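# Press the shaft into the tube to 7 cm

## Task

Drive the shaft deep into the tube until roughly 7 cm of it sticks out past the tube's bottom end, with anything already achieved still in place at the finish (see reference images manual, manual 2 and manual 3).

## Robot and tools

Robot: two arms, left_arm and right_arm, each ending in a five-hinge-group robotic hand. right_arm has a right hand and left_arm a left hand built as its mirror image. Measured base positions in the scene frame: left_arm (+0.037, +0.260, +0.021) m, right_arm (-0.001, -0.288, +0.025) m, both almost unrotated. A two-camera stand sits behind the arms. Loose objects may occasionally get a brief outside nudge.

Scene frame: origin at table-top height, halfway between the arms' nominal bases; +z up, +x forward over the table, +y toward left_arm. Arm names do not match image sides.

Hand point: a point fixed to the palm, near the index/middle knuckles. Its own axes: +z along straight fingers toward the tips, +y out of the palm face (the palm surface is at y = -0.062 m), +x across the palm away from the thumb on the right hand and toward the thumb on the left hand. Straight fingertips reach about 0.139 m beyond knuckles at z = -0.017 m. A rigid mast on the palm side near the wrist (x +0.05 to +0.10 on the right hand, sign flipped on the left; z -0.16 to -0.11; up to y = +0.06) can collide with objects. Fingertips carry rubber caps.

execute_actions(actions, cameras): actions is a list of actions, run in sequence; each action lasts 0.5 s and is a table of 1 to 15 rows, one row per 1/30 s step; a short table repeats its final row. Every row is one flat list of 48 numbers, each in [-1, 1], always covering both arms in this order: left_arm dx, dy, dz, rx, ry, rz; then 16 left hand hinge goals; left current_limit; left speed; then right_arm dx, dy, dz, rx, ry, rz; 16 right hand hinge goals; right current_limit; right speed.
- dx..rz are an offset, not a pose: they are measured from that arm's Hand target as it was when the action began, along scene-frame axes, with rotation about the target's position. Every row in one action refers to that same starting target, so rows are not summed; but the next action starts from the new target, so repeating an offset keeps moving. Scale: 1.0 = 0.6 m for dx, dy, dz and 180 degrees for rx, ry, rz, which form a single rotation vector. A translation longer than 1.0 is scaled down along its direction.
- The 16 hinge numbers are absolute goal angles, not offsets, each mapped linearly between its two stops. Order: index_mcp, index_abd, index_pip, index_dip, middle_mcp, middle_abd, middle_pip, middle_dip, ring_mcp, ring_abd, ring_pip, ring_dip, thumb_cmc, thumb_axl, thumb_mcp, thumb_ipl. Going toward -1 bends fingers into the palm and swings the thumb in front of it. Straight values: _mcp +0.75, _abd 0.00, _pip +0.58, _dip +0.70, thumb_cmc +0.71, thumb_axl +0.68, thumb_mcp +0.23, thumb_ipl +0.17. Zero is a real goal: to keep a hand unchanged, resend its hand_goal, hand_current_limit and hand_speed.
- current_limit maps -1..+1 to 0..550 mA per motor (floor 11 mA); very low limits may not lift a finger. speed sets goal travel at (speed+1)/2 of 8.5 rad/s. Starting values: +0.4 and -0.6; settings persist.
- cameras: list of names, ["all"] or []. Images come back only for an empty actions list (all cameras by default) or when requested. An unknown name voids the call.

zoom_image(camera, region): enlarges part of a camera's newest full image; region [x0, y0, x1, y1] in pixels from the top-left corner, at most 504 wide and high. Cameras: cam_head_left, cam_head_right, cam_high, cam_low (504x504), cam_left_wrist, cam_right_wrist (672x504).

show_instructions(): no arguments; displays the reference images, moves nothing.

finished_scene(scene): ends the current scene (give its number) irreversibly. The shaft must stay correctly placed once the robot lets go.

Results: per arm end_effector_position (m) and end_effector_quat_wxyz in the scene frame, possibly a few cm off; Hand target, the last commanded pose after clipping, from which next offsets count; joint velocities (may read "within noise" or be omitted); joint positions and torques (positive toward larger joint values; numbers 3 and 4 wrap at ±28 N m); some intermediate step positions. Per hand motor: hand_goal, hand_measured, hand_current_ma (positive pushes toward -1), hand_state (moving, goal, blocked, overload), plus hand_current_limit and hand_speed. A MOTOR HOT line warns of heating.

Motion behaviour: orientation commands are clipped to 40 degrees from the measured one per step. The hand often stops short of its target; sending all zeros re-requests it, or add the missing distance. Tiny moves may not start. The right arm sags under load, so aim higher. Friction can leave the hand a few cm off without any contact. To release a push, command the target back past the hand point.

Gripping: a finger squeezes only when its goal lies past the object's surface. Resending hand_goal holds a grip; resending hand_measured relaxes it.

Avoid: dropping or releasing a moving part, slamming or forcing against fixed or heavy things, letting anything fall far or leave the table, pressing the two hands or arms together (including gripping the other hand's fingers), motor currents at or above 495 mA for 5 s (motor shuts off for 10 s), and long loaded or outstretched holds that heat joints to 100 °C (the arm goes limp for 30 to 60 s). Any arm stop drops incoming commands and costs actions. Smooth, low-effort motion is preferred.

Each tool is called after "Request:" by a JSON object that holds its "op" and its "data".

Reference images:

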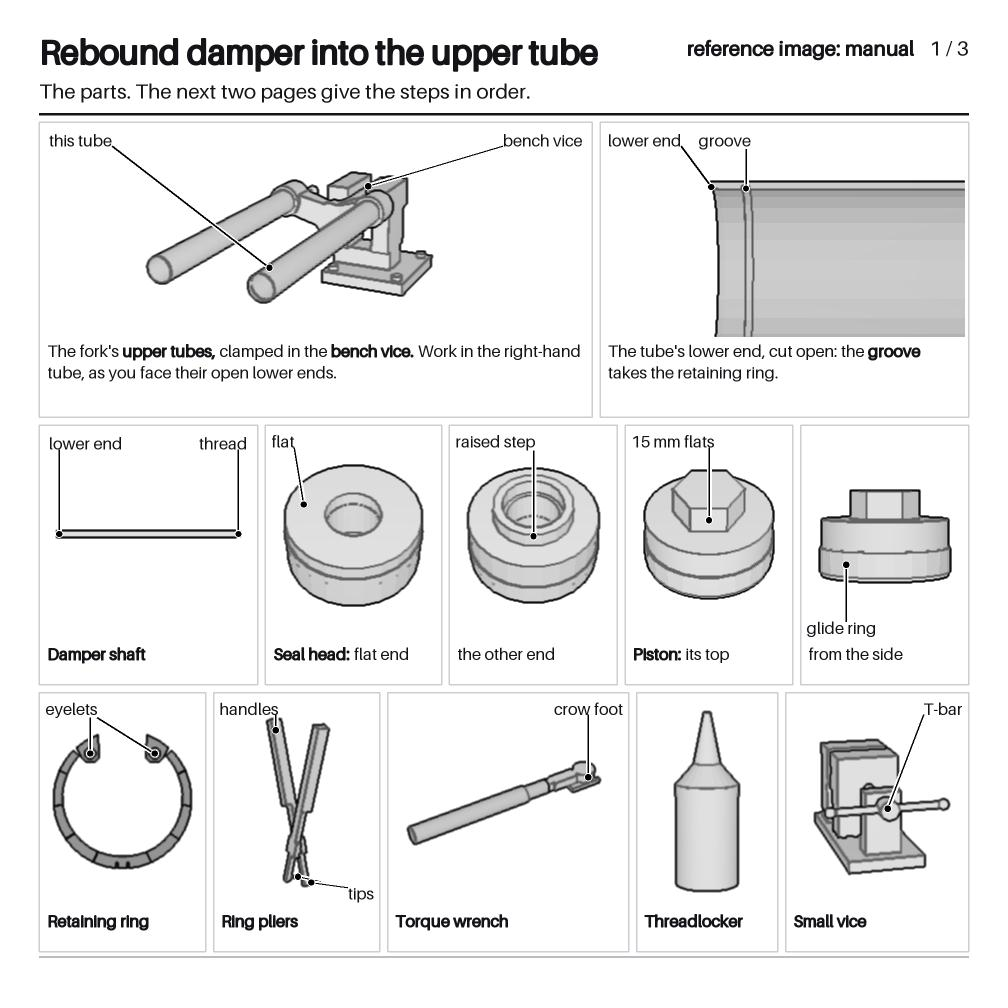

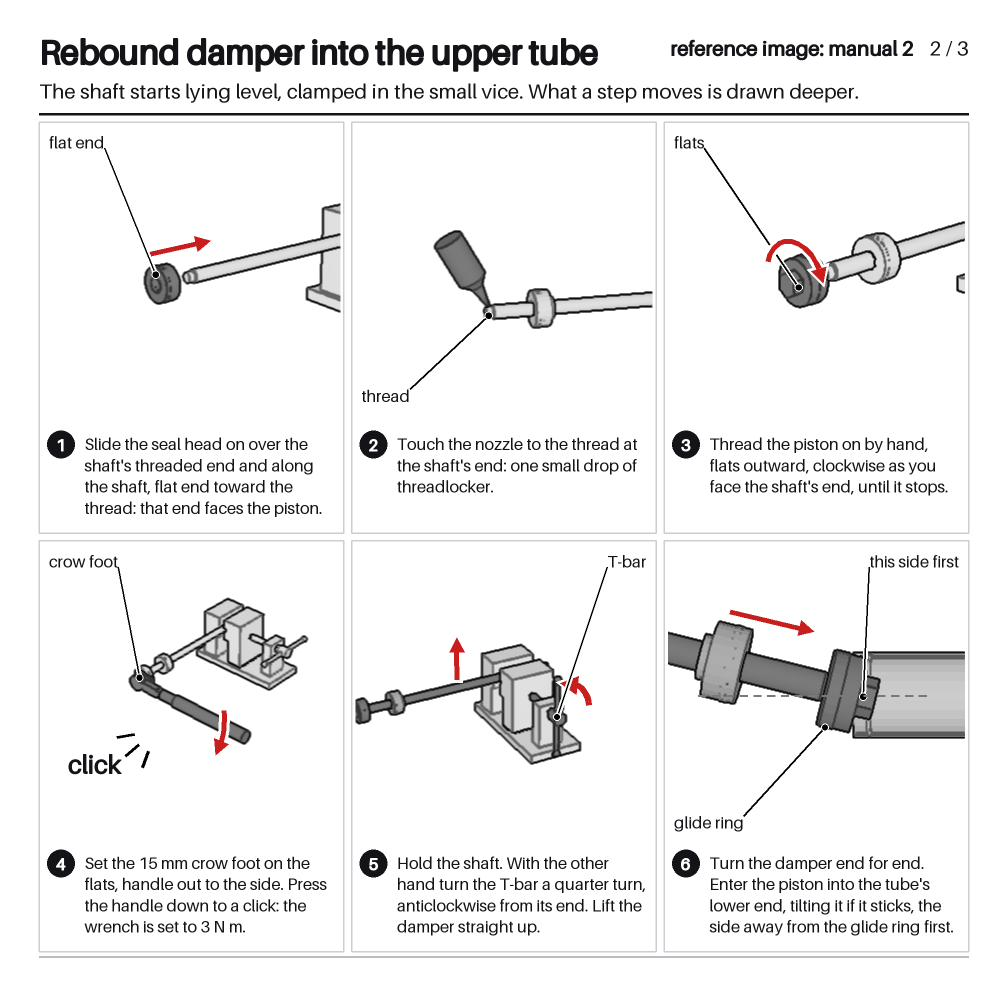

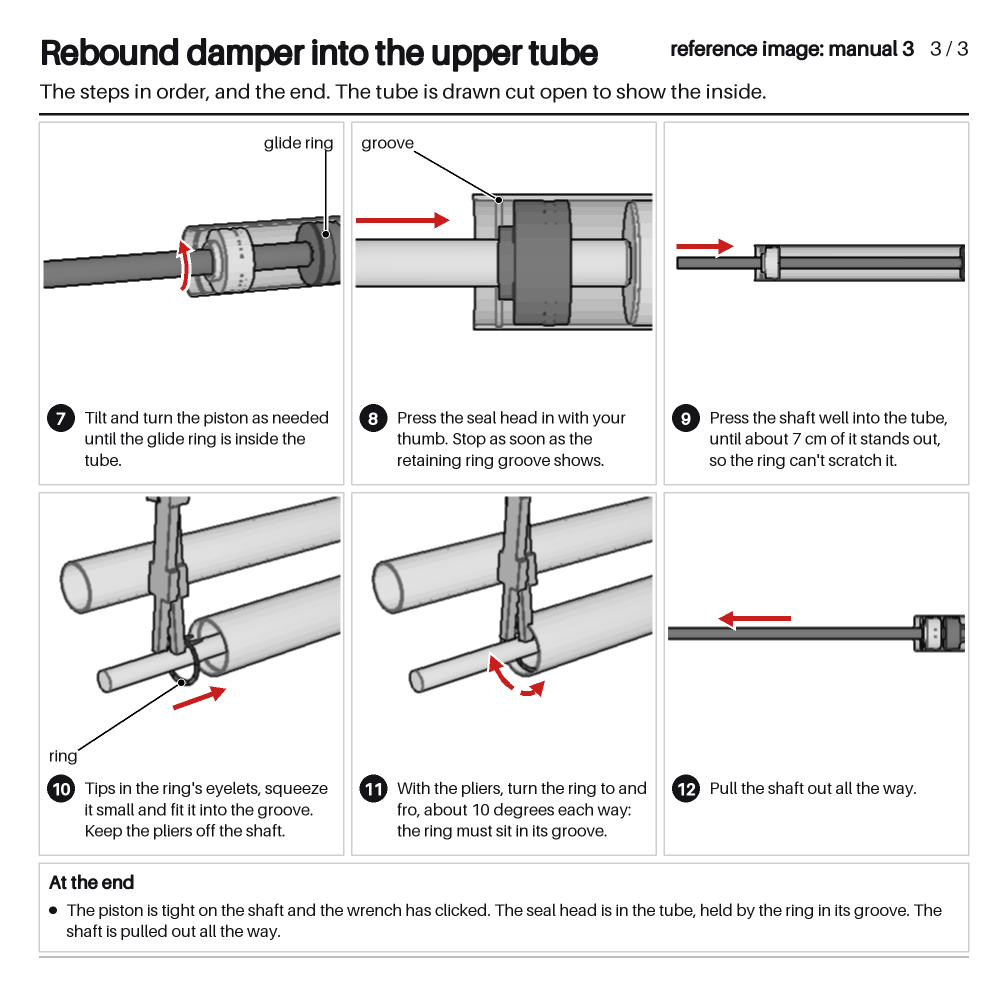

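## Session

Request:
{"op": "execute_actions", "data": {"actions": []}}

Scene clock: 0.00 s.
left_arm: end_effector_position=(+0.6021, -0.2800, +0.2930) hand_goal=(+0.754, +0.000, +0.576, +0.696, +0.754, +0.000, +0.576, +0.696, +0.754, +0.000, +0.576, +0.696, +0.714, +0.678, +0.226, +0.168) hand_measured=(+0.754, +0.000, +0.576, +0.696, +0.754, +0.000, +0.576, +0.696, +0.754, +0.000, +0.576, +0.696, +0.714, +0.678, +0.226, +0.168) hand_current_ma=(+0, +0, +0, +0, +0, +0, +0, +0, +0, +0, +0, +0, +0, +0, +0, +0) hand_state=(goal, goal, goal, goal, goal, goal, goal, goal, goal, goal, goal, goal, goal, goal, goal, goal) hand_current_limit=0.40 hand_speed=-0.60 end_effector_quat_wxyz=(+0.319, +0.812, +0.396, +0.287) | right_arm: end_effector_position=(+0.2225, -0.6444, +0.2502) hand_goal=(+0.754, +0.000, +0.576, +0.696, +0.754, +0.000, +0.576, +0.696, +0.754, +0.000, +0.576, +0.696, +0.714, +0.678, +0.226, +0.168) hand_measured=(+0.754, +0.000, +0.576, +0.696, +0.754, +0.000, +0.576, +0.696, +0.754, +0.000, +0.576, +0.696, +0.714, +0.678, +0.226, +0.168) hand_current_ma=(+0, +0, +0, +0, +0, +0, +0, +0, +0, +0, +0, +0, +0, +0, +0, +0) hand_state=(goal, goal, goal, goal, goal, goal, goal, goal, goal, goal, goal, goal, goal, goal, goal, goal) hand_current_limit=0.40 hand_speed=-0.60 end_effector_quat_wxyz=(+0.598, +0.676, +0.172, -0.395)
Joint positions: left_arm=[-0.873 1.842 1.541 -0.446 -0.374 -0.048] | right_arm=[-0.695 1.622 0.349 1.365 1.255 -0.92]
Joint velocities: within noise
Joint torques (N m): no reading
Heat: left arm: hottest elbow 30 °C; right arm: hottest waist 30 °C.
Hand target: left_arm +0.6055, -0.2840, +0.3173; +0.337, +0.802, +0.397, +0.291 | right_arm +0.2247, -0.6461, +0.2545; +0.603, +0.675, +0.166, -0.392

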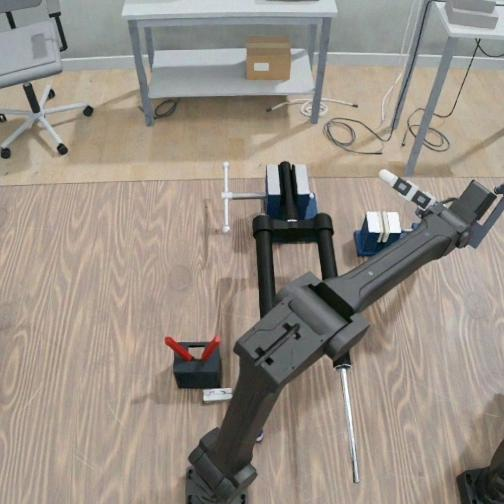

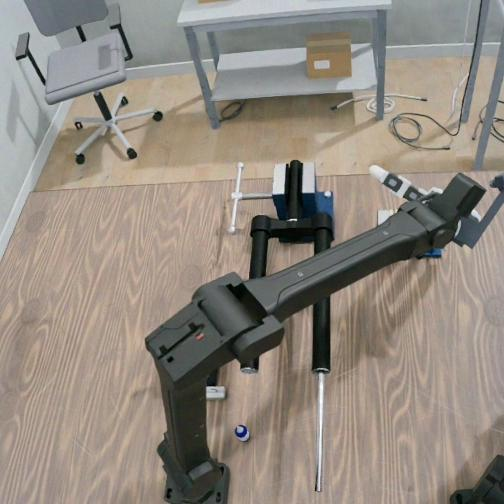

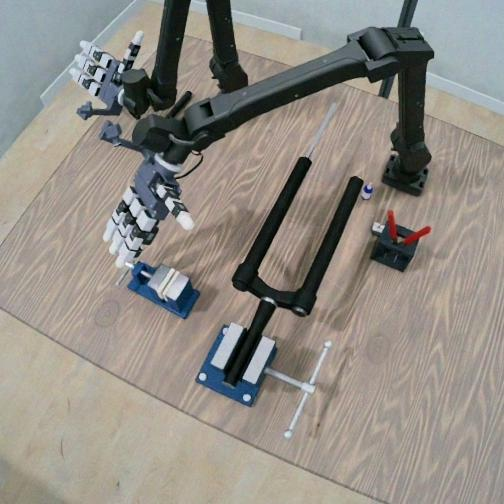

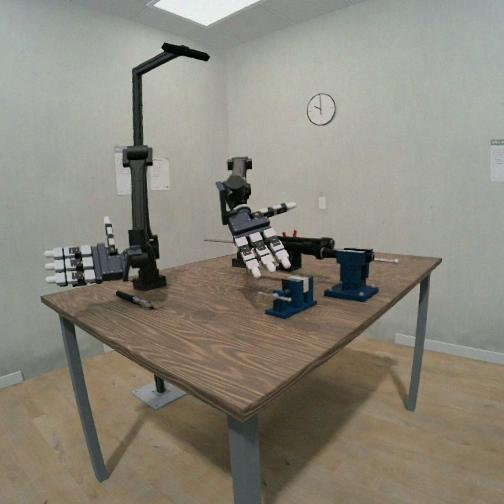

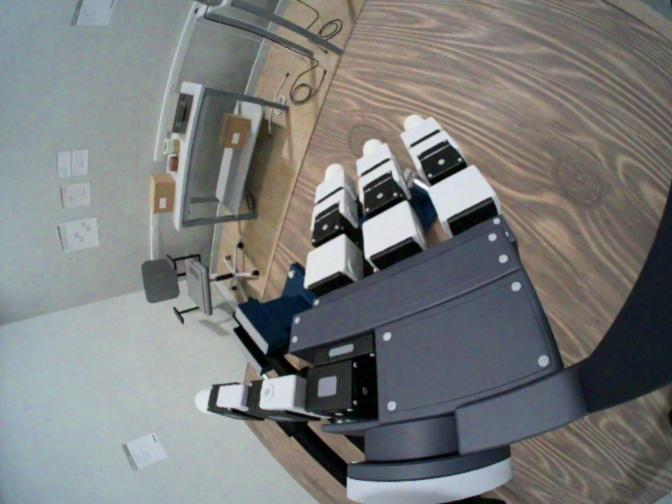

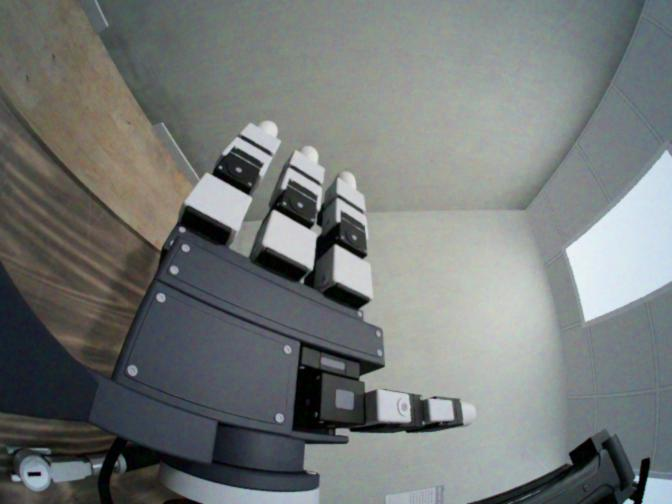

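Request:
{"op": "zoom_image", "data": {"camera": "cam_head_left", "region": [170, 250, 430, 504]}}

Request:
{"op": "zoom_image", "data": {"camera": "cam_head_right", "region": [170, 250, 430, 504]}}

Request:
{"op": "zoom_image", "data": {"camera": "cam_high", "region": [200, 60, 450, 310]}}

Request:
{"op": "zoom_image", "data": {"camera": "cam_low", "region": [130, 150, 450, 350]}}

Scaled by 1.938.

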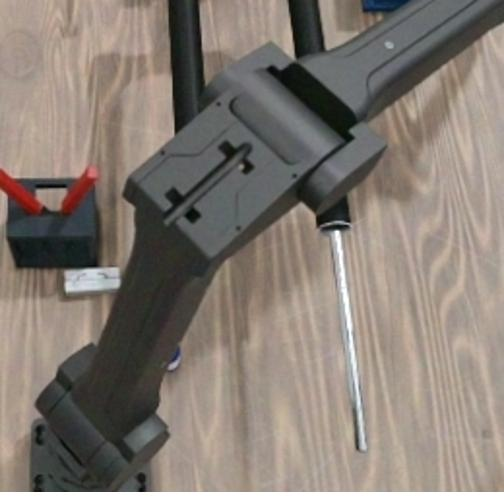

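Scaled by 1.938.

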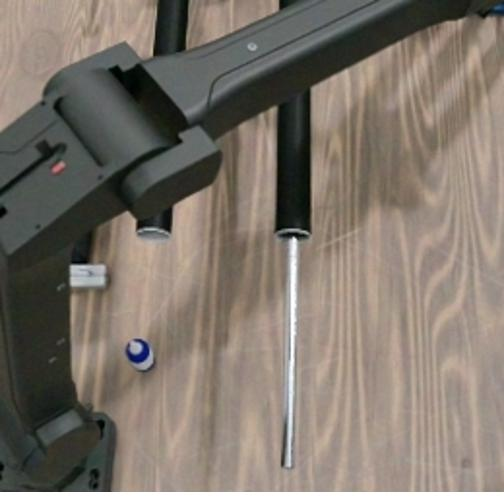

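Scaled by 2.016.

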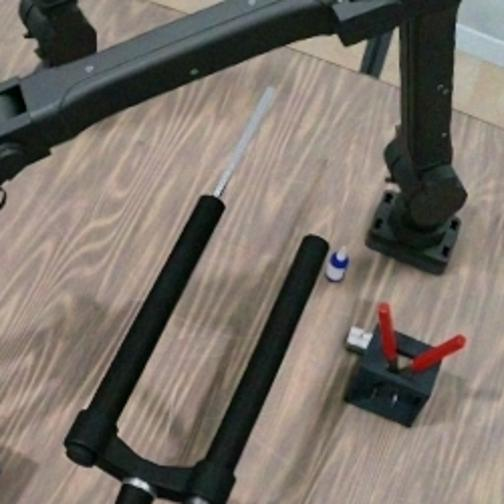

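Scaled by 1.575.

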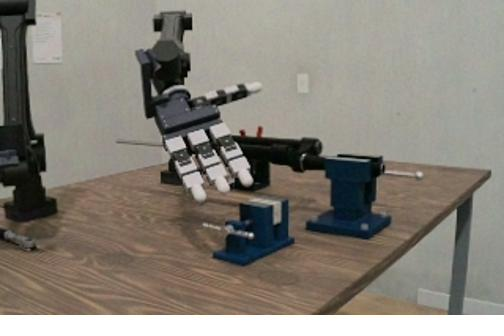

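Request:
{"op": "execute_actions", "data": {"actions": [[[-0.1,0.05,0.15,0.005,0.07,0.045,0.754,0,0.576,0.696,0.754,0,0.576,0.696,0.754,0,0.576,0.696,0.714,0.678,0.226,0.168,0.4,-0.6,0,0,0,0,0,0,0.754,0,0.576,0.696,0.754,0,0.576,0.696,0.754,0,0.576,0.696,0.714,0.678,0.226,0.168,0.4,-0.6]],[[-0.2,0.15,0.05,0.005,0.07,0.045,0.1,0,0,0.4,0.1,0,0,0.4,0.1,0,0,0.4,0.714,0.678,0.226,0.168,0.4,-0.6,0,0,0,0,0,0,0.754,0,0.576,0.696,0.754,0,0.576,0.696,0.754,0,0.576,0.696,0.714,0.678,0.226,0.168,0.4,-0.6]],[[-0.2,0.1,0,0.005,0.07,0.045,-0.48,0,-0.74,0.04,-0.48,0,-0.74,0.04,-0.48,0,-0.74,0.04,0.714,0.678,0.226,0.168,0.4,-0.6,0,0,0,0,0,0,0.754,0,0.576,0.696,0.754,0,0.576,0.696,0.754,0,0.576,0.696,0.714,0.678,0.226,0.168,0.4,-0.6]]], "cameras": ["all"]}}

Scene clock: 21.33 s.
left_arm: end_effector_position=(+0.3090, -0.1050, +0.4410) hand_goal=(-0.480, +0.000, -0.740, +0.040, -0.480, +0.000, -0.740, +0.040, -0.480, +0.000, -0.740, +0.040, +0.714, +0.678, +0.226, +0.168) hand_measured=(-0.464, +0.000, -0.716, +0.044, -0.464, +0.000, -0.734, +0.042, -0.466, +0.000, -0.734, +0.042, +0.718, +0.678, +0.224, +0.168) hand_current_ma=(+21, +0, +39, +3, +21, +0, +4, +1, +20, +0, +5, +1, +4, +0, -2, +0) hand_state=(goal, goal, blocked, goal, goal, goal, goal, goal, goal, goal, goal, goal, goal, goal, goal, goal) hand_current_limit=0.40 hand_speed=-0.60 end_effector_quat_wxyz=(+0.138, +0.763, +0.626, +0.087) | right_arm: end_effector_position=(+0.2225, -0.6444, +0.2502) hand_goal=(+0.754, +0.000, +0.576, +0.696, +0.754, +0.000, +0.576, +0.696, +0.754, +0.000, +0.576, +0.696, +0.714, +0.678, +0.226, +0.168) hand_measured=(+0.758, +0.000, +0.576, +0.696, +0.758, +0.000, +0.576, +0.696, +0.758, +0.000, +0.576, +0.696, +0.718, +0.678, +0.226, +0.168) hand_current_ma=(+2, +0, +0, +0, +2, +0, +0, +0, +2, +0, +0, +0, +2, +0, +0, +0) hand_state=(goal, goal, goal, goal, goal, goal, goal, goal, goal, goal, goal, goal, goal, goal, goal, goal) hand_current_limit=0.40 hand_speed=-0.60 end_effector_quat_wxyz=(+0.598, +0.676, +0.172, -0.395)
Joint positions: left_arm=[-1.203 1.335 1.643 -1.666 -0.251 -0.981] | right_arm=[-0.695 1.622 0.349 1.365 1.255 -0.92]
Joint torques (N m): left_arm=[-1.96 -6.53 8.13 -0.01 -0.52 -0.22] | right_arm=[0.03 -8.64 4.59 1.77 0.01 0.08]
Heat: left arm: hottest elbow 33 °C; right arm: hottest waist 30 °C.
Hand target: left_arm +0.3056, -0.1040, +0.4372; +0.106, +0.761, +0.634, +0.090 | right_arm +0.2247, -0.6461, +0.2545; +0.603, +0.675, +0.166, -0.392
Off the commanded pose: left_arm 0.005 m, 4 deg | right_arm 0.005 m, 1 deg.
joint sent to its limit (left arm) — joint 4 (wrist pitch), lower limit. The joint targets are off in orientation, not in position.
Step readings (end_effector_position of left_arm | right_arm):
0: (+0.6021, -0.2800, +0.2930) | (+0.2225, -0.6444, +0.2502)
1: (+0.6020, -0.2796, +0.2925) | (+0.2225, -0.6444, +0.2502)
2: (+0.5998, -0.2771, +0.2905) | (+0.2225, -0.6444, +0.2502)
4: (+0.5889, -0.2669, +0.2848) | (+0.2225, -0.6444, +0.2502)
8: (+0.5626, -0.2476, +0.3066) | (+0.2225, -0.6444, +0.2502)
15: (+0.5413, -0.2494, +0.3891) | (+0.2225, -0.6444, +0.2502)
16: (+0.5399, -0.2493, +0.3938) | (+0.2225, -0.6444, +0.2502)
17: (+0.5347, -0.2455, +0.3946) | (+0.2225, -0.6444, +0.2502)
19: (+0.5176, -0.2298, +0.3902) | (+0.2225, -0.6444, +0.2502)
23: (+0.4722, -0.1965, +0.4039) | (+0.2225, -0.6444, +0.2502)
30: (+0.4270, -0.1660, +0.4409) | (+0.2225, -0.6444, +0.2502)
31: (+0.4252, -0.1637, +0.4401) | (+0.2225, -0.6444, +0.2502)
32: (+0.4183, -0.1612, +0.4355) | (+0.2225, -0.6444, +0.2502)
34: (+0.4009, -0.1489, +0.4243) | (+0.2225, -0.6444, +0.2502)
38: (+0.3479, -0.1321, +0.4198) | (+0.2225, -0.6444, +0.2502)
45: (+0.3103, -0.1129, +0.4446) | (+0.2225, -0.6444, +0.2502)

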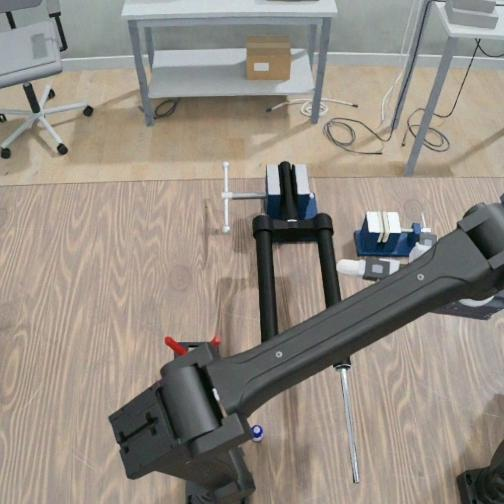

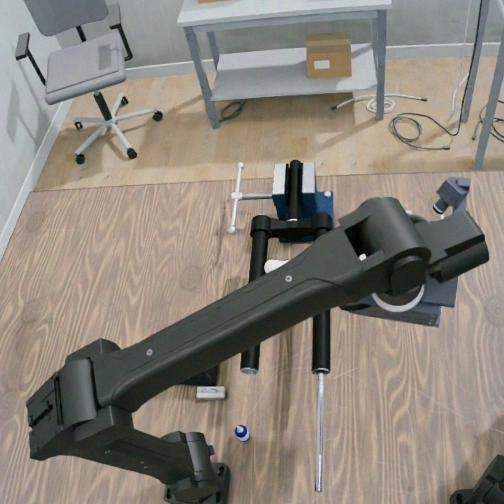

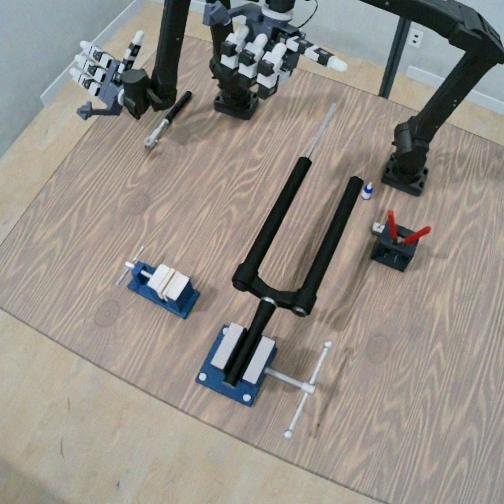

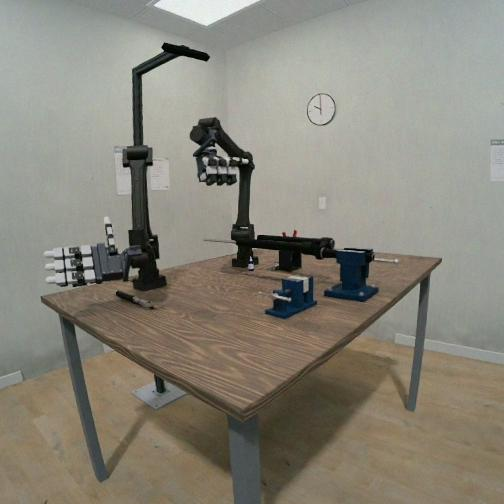

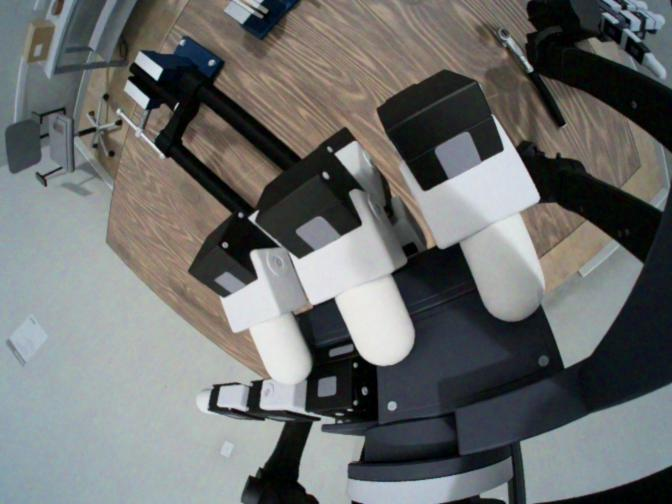

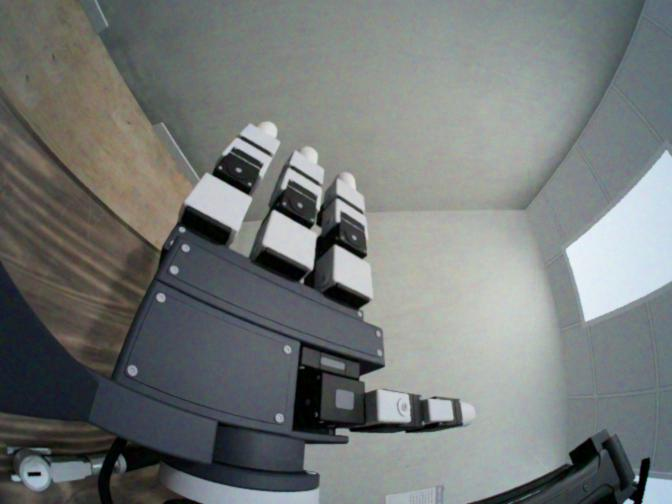

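Request:
{"op": "execute_actions", "data": {"actions": [[[-0.22,0.04,0,0.004,0.045,0.03,-0.48,0,-0.74,0.04,-0.48,0,-0.74,0.04,-0.48,0,-0.74,0.04,0.714,0.678,0.226,0.168,0.4,-0.6,0,0,0,0,0,0,0.754,0,0.576,0.696,0.754,0,0.576,0.696,0.754,0,0.576,0.696,0.714,0.678,0.226,0.168,0.4,-0.6]],[[-0.22,0.04,0,0.003,0.043,0.027,-0.48,0,-0.74,0.04,-0.48,0,-0.74,0.04,-0.48,0,-0.74,0.04,0.714,0.678,0.226,0.168,0.4,-0.6,0,0,0,0,0,0,0.754,0,0.576,0.696,0.754,0,0.576,0.696,0.754,0,0.576,0.696,0.714,0.678,0.226,0.168,0.4,-0.6]],[[-0.2,0.04,-0.06,0,0,0,-0.48,0,-0.74,0.04,-0.48,0,-0.74,0.04,-0.48,0,-0.74,0.04,0.714,0.678,0.226,0.168,0.4,-0.6,0,0,0,0,0,0,0.754,0,0.576,0.696,0.754,0,0.576,0.696,0.754,0,0.576,0.696,0.714,0.678,0.226,0.168,0.4,-0.6]]], "cameras": ["all"]}}

Scene clock: 44.27 s.
left_arm: end_effector_position=(-0.0801, -0.0331, +0.3923) hand_goal=(-0.480, +0.000, -0.740, +0.040, -0.480, +0.000, -0.740, +0.040, -0.480, +0.000, -0.740, +0.040, +0.714, +0.678, +0.226, +0.168) hand_measured=(-0.464, +0.000, -0.716, +0.044, -0.464, +0.000, -0.734, +0.042, -0.466, +0.000, -0.734, +0.042, +0.718, +0.678, +0.224, +0.168) hand_current_ma=(+22, +0, +39, +3, +21, +0, +4, +1, +20, +0, +5, +1, +3, +0, -2, +0) hand_state=(goal, goal, blocked, goal, goal, goal, goal, goal, goal, goal, goal, goal, goal, goal, goal, goal) hand_current_limit=0.40 hand_speed=-0.60 end_effector_quat_wxyz=(+0.040, +0.728, +0.677, -0.098) | right_arm: end_effector_position=(+0.2225, -0.6444, +0.2502) hand_goal=(+0.754, +0.000, +0.576, +0.696, +0.754, +0.000, +0.576, +0.696, +0.754, +0.000, +0.576, +0.696, +0.714, +0.678, +0.226, +0.168) hand_measured=(+0.758, +0.000, +0.576, +0.696, +0.758, +0.000, +0.576, +0.696, +0.758, +0.000, +0.576, +0.696, +0.718, +0.678, +0.226, +0.168) hand_current_ma=(+2, +0, +0, +0, +2, +0, +0, +0, +2, +0, +0, +0, +2, +0, +0, +0) hand_state=(goal, goal, goal, goal, goal, goal, goal, goal, goal, goal, goal, goal, goal, goal, goal, goal) hand_current_limit=0.40 hand_speed=-0.60 end_effector_quat_wxyz=(+0.598, +0.676, +0.172, -0.395)
Joint positions: left_arm=[-2.167 1.214 1.52 -1.667 -0.034 -2.092] | right_arm=[-0.695 1.622 0.349 1.365 1.255 -0.92]
Joint torques (N m): left_arm=[-1.03 -5.19 9.99 -0.27 -0.09 -0.21] | right_arm=[-0.03 -8.64 4.59 1.76 0.01 0.07]
Heat: left arm: hottest elbow 35 °C; right arm: hottest elbow 31 °C.
Hand target: left_arm -0.0785, -0.0320, +0.4012; +0.000, +0.708, +0.707, +0.000 | right_arm +0.2247, -0.6461, +0.2545; +0.603, +0.675, +0.166, -0.392
Off the commanded pose: left_arm 0.009 m, 13 deg | right_arm 0.005 m, 1 deg.
joint sent to its limit (left arm) — joint 4 (wrist pitch), lower limit; joint 6 (wrist roll), lower limit. The joint targets are off in orientation, not in position.
Step readings (end_effector_position of left_arm | right_arm):
0: (+0.3090, -0.1049, +0.4410) | (+0.2225, -0.6444, +0.2502)
1: (+0.3081, -0.1050, +0.4403) | (+0.2225, -0.6444, +0.2502)
2: (+0.3033, -0.1049, +0.4383) | (+0.2225, -0.6444, +0.2502)
4: (+0.2809, -0.1030, +0.4291) | (+0.2225, -0.6444, +0.2502)
8: (+0.2159, -0.1050, +0.4248) | (+0.2225, -0.6444, +0.2502)
15: (+0.1790, -0.0896, +0.4420) | (+0.2225, -0.6444, +0.2502)
16: (+0.1776, -0.0877, +0.4424) | (+0.2225, -0.6444, +0.2502)
17: (+0.1724, -0.0863, +0.4414) | (+0.2225, -0.6444, +0.2502)
19: (+0.1458, -0.0850, +0.4363) | (+0.2225, -0.6444, +0.2502)
23: (+0.0770, -0.0806, +0.4326) | (+0.2225, -0.6444, +0.2502)
30: (+0.0463, -0.0652, +0.4297) | (+0.2225, -0.6444, +0.2502)
31: (+0.0449, -0.0637, +0.4290) | (+0.2225, -0.6444, +0.2502)
32: (+0.0407, -0.0616, +0.4284) | (+0.2225, -0.6444, +0.2502)
34: (+0.0167, -0.0561, +0.4258) | (+0.2225, -0.6444, +0.2502)
38: (-0.0472, -0.0420, +0.4136) | (+0.2225, -0.6444, +0.2502)
45: (-0.0779, -0.0361, +0.3940) | (+0.2225, -0.6444, +0.2502)

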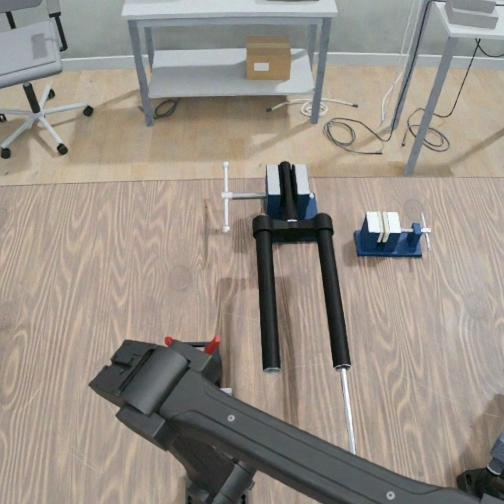

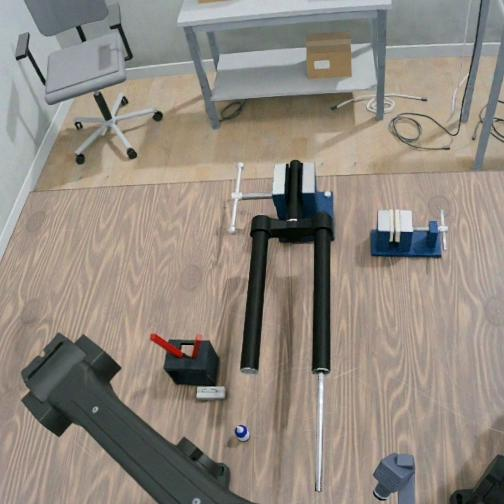

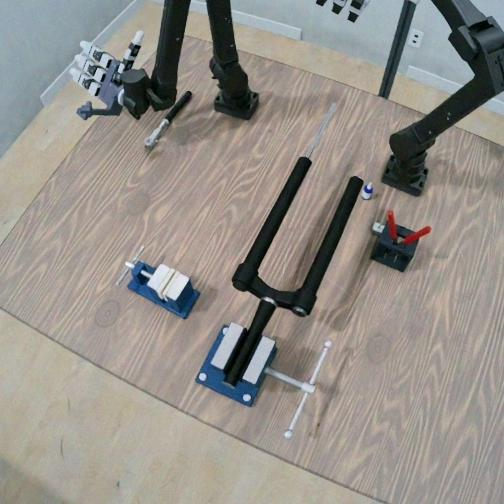

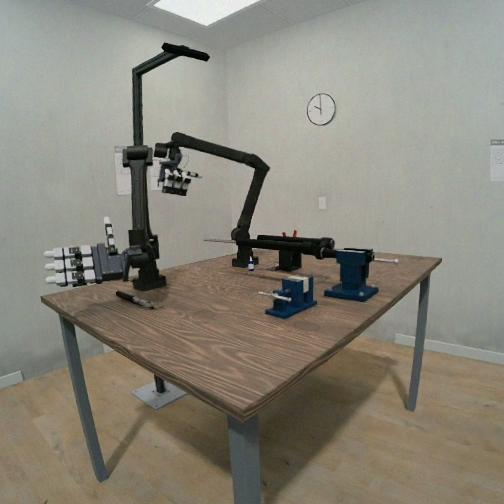

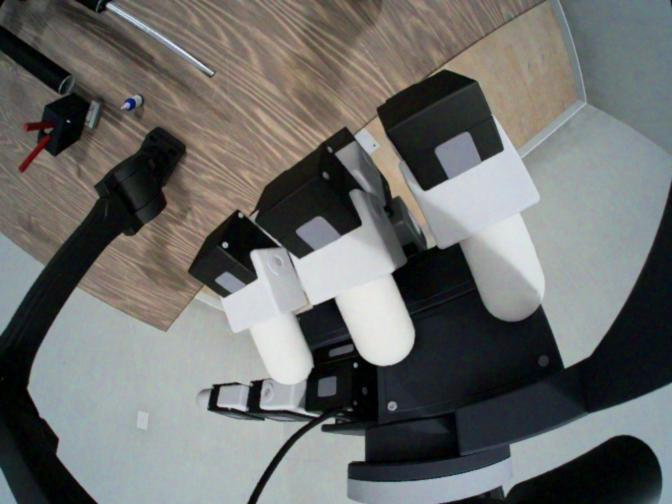

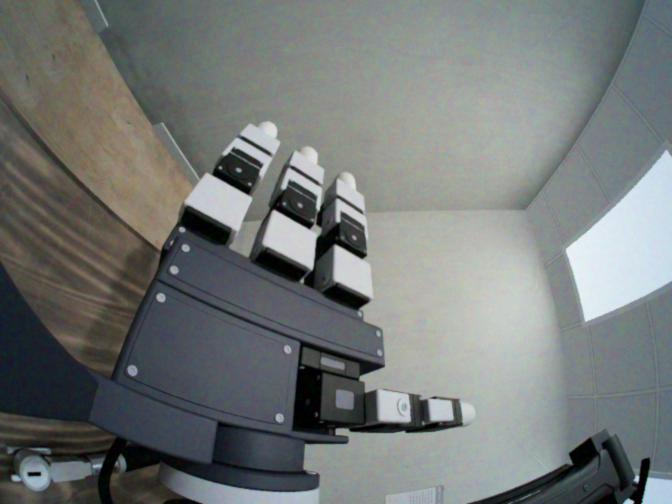

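Request:
{"op": "execute_actions", "data": {"actions": [[[0,0.05,-0.17,0,0,0,0.137,0,-0.08,0.04,0.137,0,-0.08,0.04,0.137,0,-0.08,0.04,0.714,0.678,0.226,0.168,0.4,-0.6,0,0,0,0,0,0,0.754,0,0.576,0.696,0.754,0,0.576,0.696,0.754,0,0.576,0.696,0.714,0.678,0.226,0.168,0.4,-0.6]],[[0,0,-0.16,0,0,0,0.137,0,-0.08,0.04,0.137,0,-0.08,0.04,0.137,0,-0.08,0.04,0.714,0.678,0.226,0.168,0.4,-0.6,0,0,0,0,0,0,0.754,0,0.576,0.696,0.754,0,0.576,0.696,0.754,0,0.576,0.696,0.714,0.678,0.226,0.168,0.4,-0.6]]], "cameras": ["all"]}}

Scene clock: 64.00 s.
left_arm: end_effector_position=(-0.0749, -0.0018, +0.2036) hand_goal=(+0.138, +0.000, -0.080, +0.040, +0.138, +0.000, -0.080, +0.040, +0.138, +0.000, -0.080, +0.040, +0.714, +0.678, +0.226, +0.168) hand_measured=(+0.142, +0.000, -0.080, +0.042, +0.144, +0.000, -0.080, +0.042, +0.144, +0.000, -0.080, +0.042, +0.716, +0.678, +0.224, +0.168) hand_current_ma=(+4, +0, +0, +2, +5, +0, +0, +1, +5, +0, +0, +1, +1, +0, -2, +0) hand_state=(goal, goal, goal, goal, goal, goal, goal, goal, goal, goal, goal, goal, goal, goal, goal, goal) hand_current_limit=0.40 hand_speed=-0.60 end_effector_quat_wxyz=(-0.022, +0.732, +0.680, +0.003) | right_arm: end_effector_position=(+0.2225, -0.6444, +0.2502) hand_goal=(+0.754, +0.000, +0.576, +0.696, +0.754, +0.000, +0.576, +0.696, +0.754, +0.000, +0.576, +0.696, +0.714, +0.678, +0.226, +0.168) hand_measured=(+0.758, +0.000, +0.576, +0.696, +0.758, +0.000, +0.576, +0.696, +0.758, +0.000, +0.576, +0.696, +0.718, +0.678, +0.226, +0.168) hand_current_ma=(+2, +0, +0, +0, +2, +0, +0, +0, +2, +0, +0, +0, +2, +0, +0, +0) hand_state=(goal, goal, goal, goal, goal, goal, goal, goal, goal, goal, goal, goal, goal, goal, goal, goal) hand_current_limit=0.40 hand_speed=-0.60 end_effector_quat_wxyz=(+0.598, +0.676, +0.172, -0.395)
Joint positions: left_arm=[-2.167 1.263 1.051 -1.374 0.042 -2.095] | right_arm=[-0.695 1.622 0.349 1.365 1.255 -0.92]
Joint torques (N m): left_arm=[-1.85 -6.12 7.68 0.28 -0.15 -0.27] | right_arm=[0.03 -8.76 4.59 1.77 0.02 0.08]
Heat: left arm: hottest elbow 37 °C; right arm: hottest elbow 31 °C.
Hand target: left_arm -0.0785, -0.0019, +0.2031; +0.000, +0.708, +0.707, +0.001 | right_arm +0.2247, -0.6461, +0.2545; +0.603, +0.675, +0.166, -0.392
Off the commanded pose: left_arm 0.004 m, 5 deg | right_arm 0.005 m, 1 deg.
joint sent to its limit (left arm) — joint 6 (wrist roll), lower limit. The joint targets are off in orientation, not in position.
Step readings (end_effector_position of left_arm | right_arm):
0: (-0.0801, -0.0330, +0.3922) | (+0.2225, -0.6444, +0.2502)
1: (-0.0804, -0.0327, +0.3918) | (+0.2225, -0.6444, +0.2502)
2: (-0.0813, -0.0308, +0.3883) | (+0.2225, -0.6444, +0.2502)
4: (-0.0797, -0.0213, +0.3700) | (+0.2225, -0.6444, +0.2502)
8: (-0.0723, -0.0028, +0.3221) | (+0.2225, -0.6444, +0.2502)
15: (-0.0744, -0.0025, +0.2981) | (+0.2225, -0.6444, +0.2502)
16: (-0.0749, -0.0028, +0.2968) | (+0.2225, -0.6444, +0.2502)
17: (-0.0759, -0.0041, +0.2918) | (+0.2225, -0.6444, +0.2502)
19: (-0.0761, -0.0038, +0.2693) | (+0.2225, -0.6444, +0.2502)
23: (-0.0699, +0.0056, +0.2224) | (+0.2225, -0.6444, +0.2502)
30: (-0.0739, -0.0002, +0.2041) | (+0.2225, -0.6444, +0.2502)

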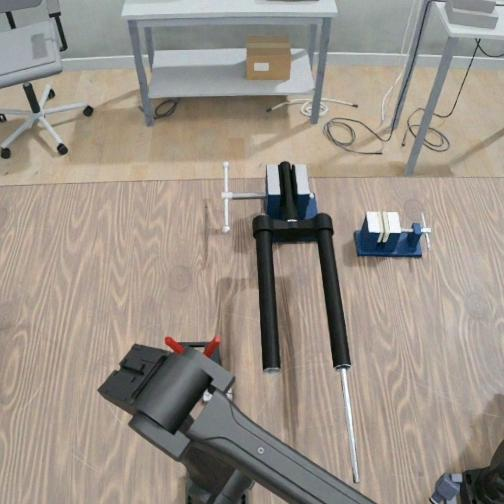

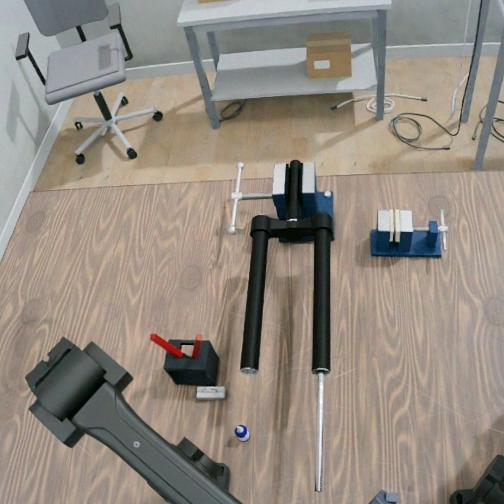

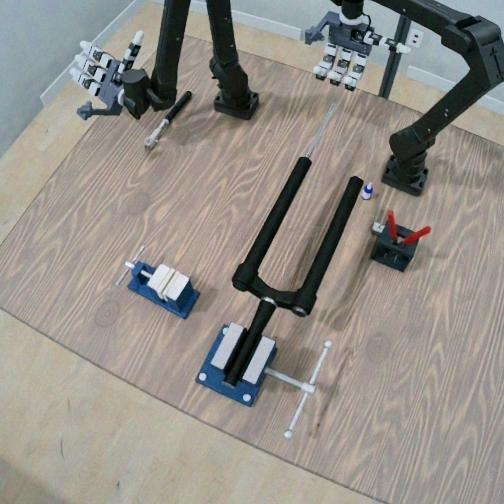

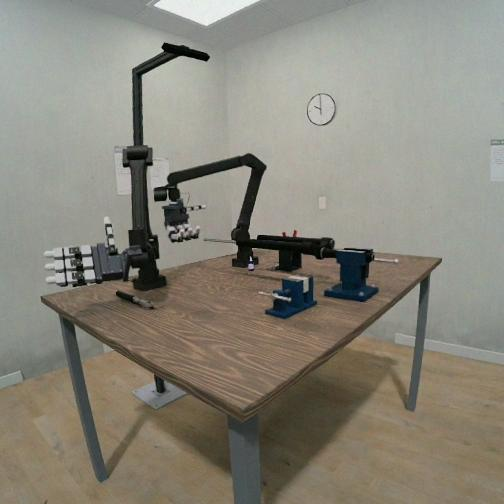

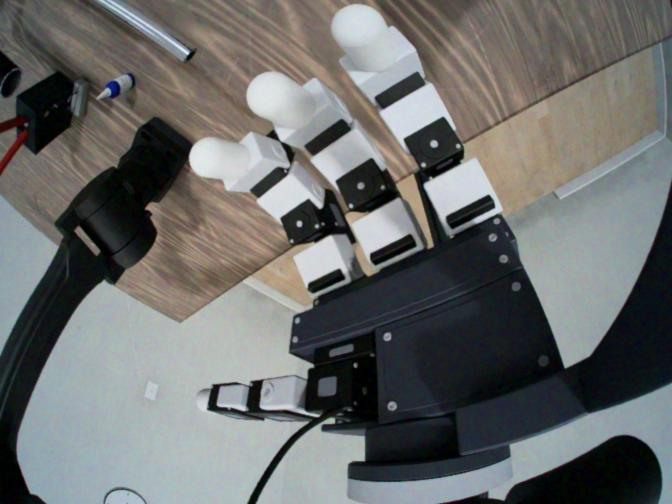

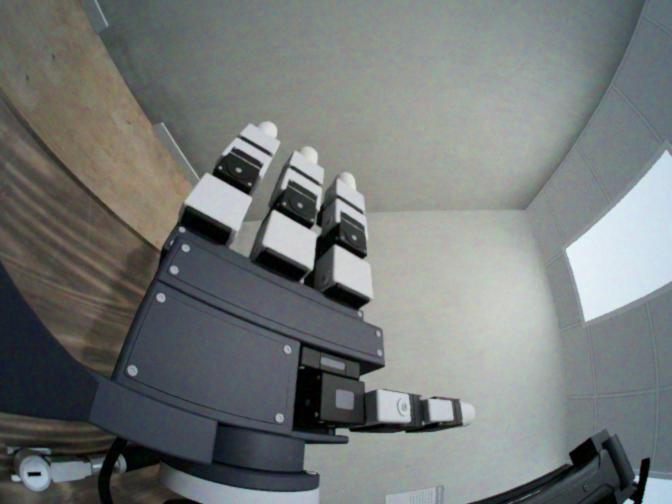

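Request:
{"op": "zoom_image", "data": {"camera": "cam_low", "region": [130, 160, 280, 310]}}

Request:
{"op": "zoom_image", "data": {"camera": "cam_high", "region": [280, 0, 450, 170]}}

Scaled by 3.360.

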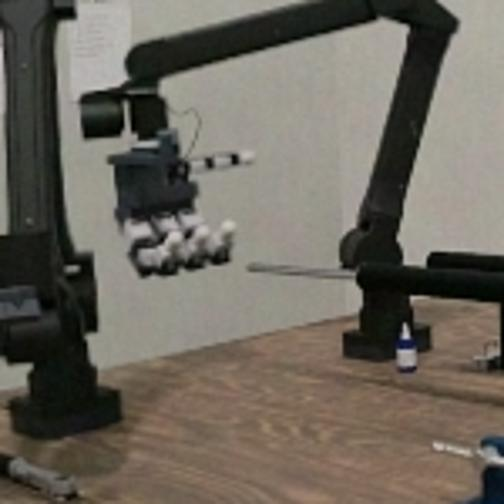

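Scaled by 2.965.

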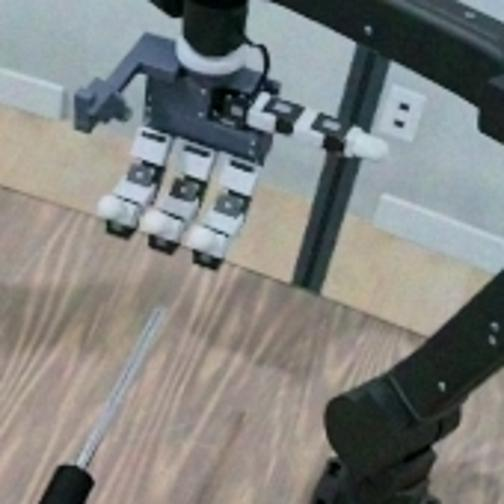

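Request:
{"op": "execute_actions", "data": {"actions": [[[0,0.053,-0.2,0,0,0,0.137,0,-0.08,0.04,0.137,0,-0.08,0.04,0.137,0,-0.08,0.04,0.714,0.678,0.226,0.168,0.4,-0.6,0,0,0,0,0,0,0.754,0,0.576,0.696,0.754,0,0.576,0.696,0.754,0,0.576,0.696,0.714,0.678,0.226,0.168,0.4,-0.6]]], "cameras": ["cam_high","cam_low","cam_left_wrist","cam_head_right","cam_head_left"]}}

Request:
{"op": "zoom_image", "data": {"camera": "cam_low", "region": [130, 160, 280, 310]}}

Request:
{"op": "zoom_image", "data": {"camera": "cam_high", "region": [280, 0, 450, 170]}}

Scene clock: 81.37 s.
left_arm: end_effector_position=(-0.0725, +0.0302, +0.0852) hand_goal=(+0.138, +0.000, -0.080, +0.040, +0.138, +0.000, -0.080, +0.040, +0.138, +0.000, -0.080, +0.040, +0.714, +0.678, +0.226, +0.168) hand_measured=(+0.144, +0.000, -0.080, +0.042, +0.144, +0.000, -0.080, +0.042, +0.144, +0.000, -0.080, +0.042, +0.716, +0.678, +0.222, +0.168) hand_current_ma=(+4, +0, +0, +2, +5, +0, +0, +1, +5, +0, +0, +1, +1, +0, -3, +0) hand_state=(goal, goal, goal, goal, goal, goal, goal, goal, goal, goal, goal, goal, goal, goal, goal, goal) hand_current_limit=0.40 hand_speed=-0.60 end_effector_quat_wxyz=(-0.040, +0.744, +0.667, -0.002) | right_arm: end_effector_position=(+0.2225, -0.6444, +0.2502) hand_goal=(+0.754, +0.000, +0.576, +0.696, +0.754, +0.000, +0.576, +0.696, +0.754, +0.000, +0.576, +0.696, +0.714, +0.678, +0.226, +0.168) hand_measured=(+0.758, +0.000, +0.576, +0.696, +0.758, +0.000, +0.576, +0.696, +0.758, +0.000, +0.576, +0.696, +0.718, +0.678, +0.226, +0.168) hand_current_ma=(+2, +0, +0, +0, +2, +0, +0, +0, +2, +0, +0, +0, +2, +0, +0, +0) hand_state=(goal, goal, goal, goal, goal, goal, goal, goal, goal, goal, goal, goal, goal, goal, goal, goal) hand_current_limit=0.40 hand_speed=-0.60 end_effector_quat_wxyz=(+0.598, +0.676, +0.172, -0.395)
Joint positions: left_arm=[-2.204 1.308 0.761 -1.037 0.078 -2.096] | right_arm=[-0.695 1.622 0.349 1.365 1.255 -0.92]
Joint torques (N m): left_arm=[-1.73 -4.13 7.06 0.31 -0.03 -0.24] | right_arm=[-0.03 -8.64 4.6 1.77 0.01 0.07]
Heat: left arm: hottest elbow 39 °C; right arm: hottest elbow 31 °C.
Hand target: left_arm -0.0784, +0.0298, +0.0831; +0.000, +0.707, +0.707, +0.001 | right_arm +0.2247, -0.6461, +0.2545; +0.603, +0.675, +0.166, -0.392
Off the commanded pose: left_arm 0.006 m, 8 deg | right_arm 0.005 m, 1 deg.
joint sent to its limit (left arm) — joint 6 (wrist roll), lower limit. The joint targets are off in orientation, not in position.
Step readings (end_effector_position of left_arm | right_arm):
0: (-0.0750, -0.0018, +0.2036) | (+0.2225, -0.6444, +0.2502)
1: (-0.0749, -0.0015, +0.2022) | (+0.2225, -0.6444, +0.2502)
2: (-0.0761, -0.0015, +0.1959) | (+0.2225, -0.6444, +0.2502)
4: (-0.0754, +0.0050, +0.1684) | (+0.2225, -0.6444, +0.2502)
8: (-0.0630, +0.0363, +0.1120) | (+0.2225, -0.6444, +0.2502)
15: (-0.0699, +0.0337, +0.0864) | (+0.2225, -0.6444, +0.2502)
Images, in order (width x height): cam_head_left 504x504, cam_head_right 504x504, cam_high 504x504, cam_low 504x504, cam_left_wrist 672x504.

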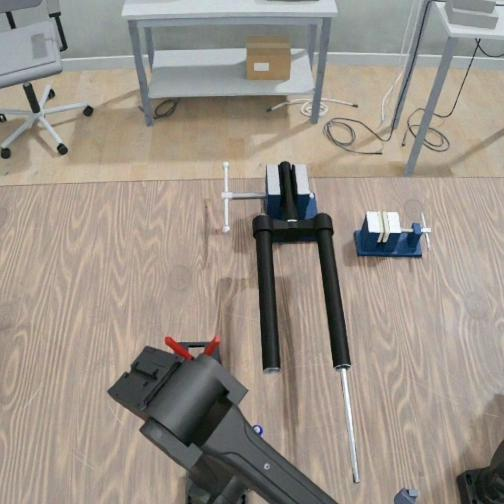

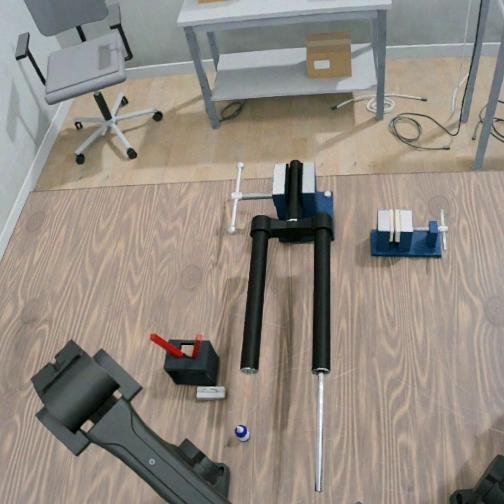

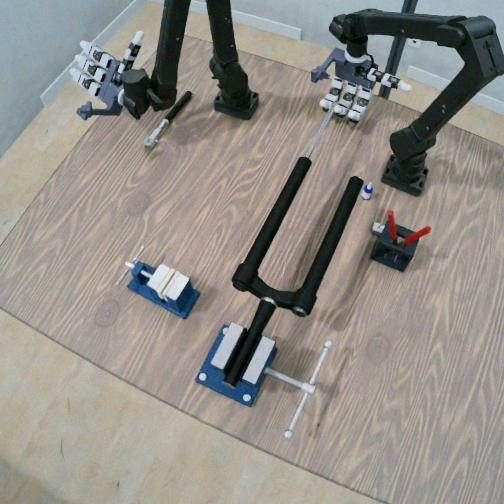

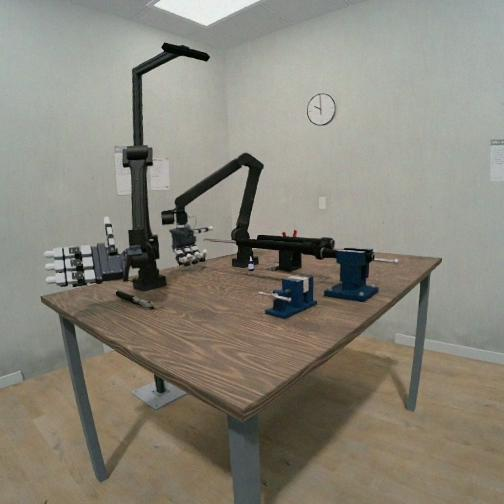

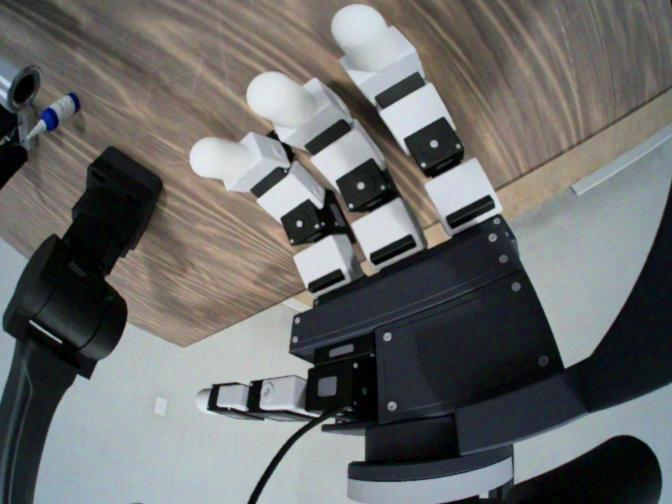

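Scaled by 3.360.

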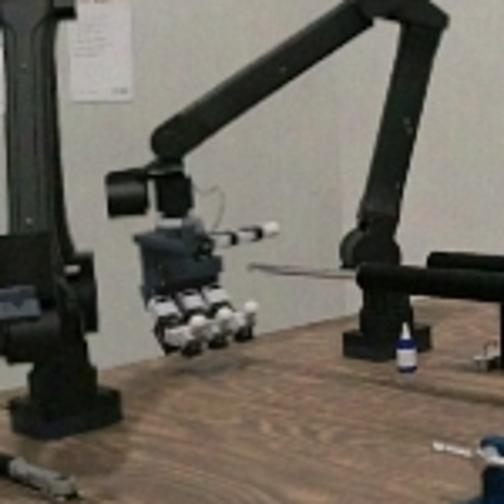

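Scaled by 2.965.

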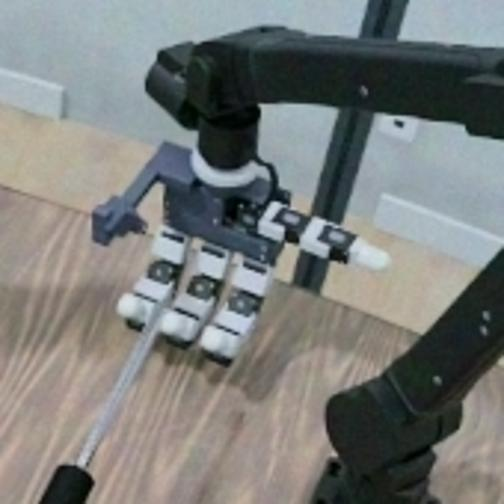

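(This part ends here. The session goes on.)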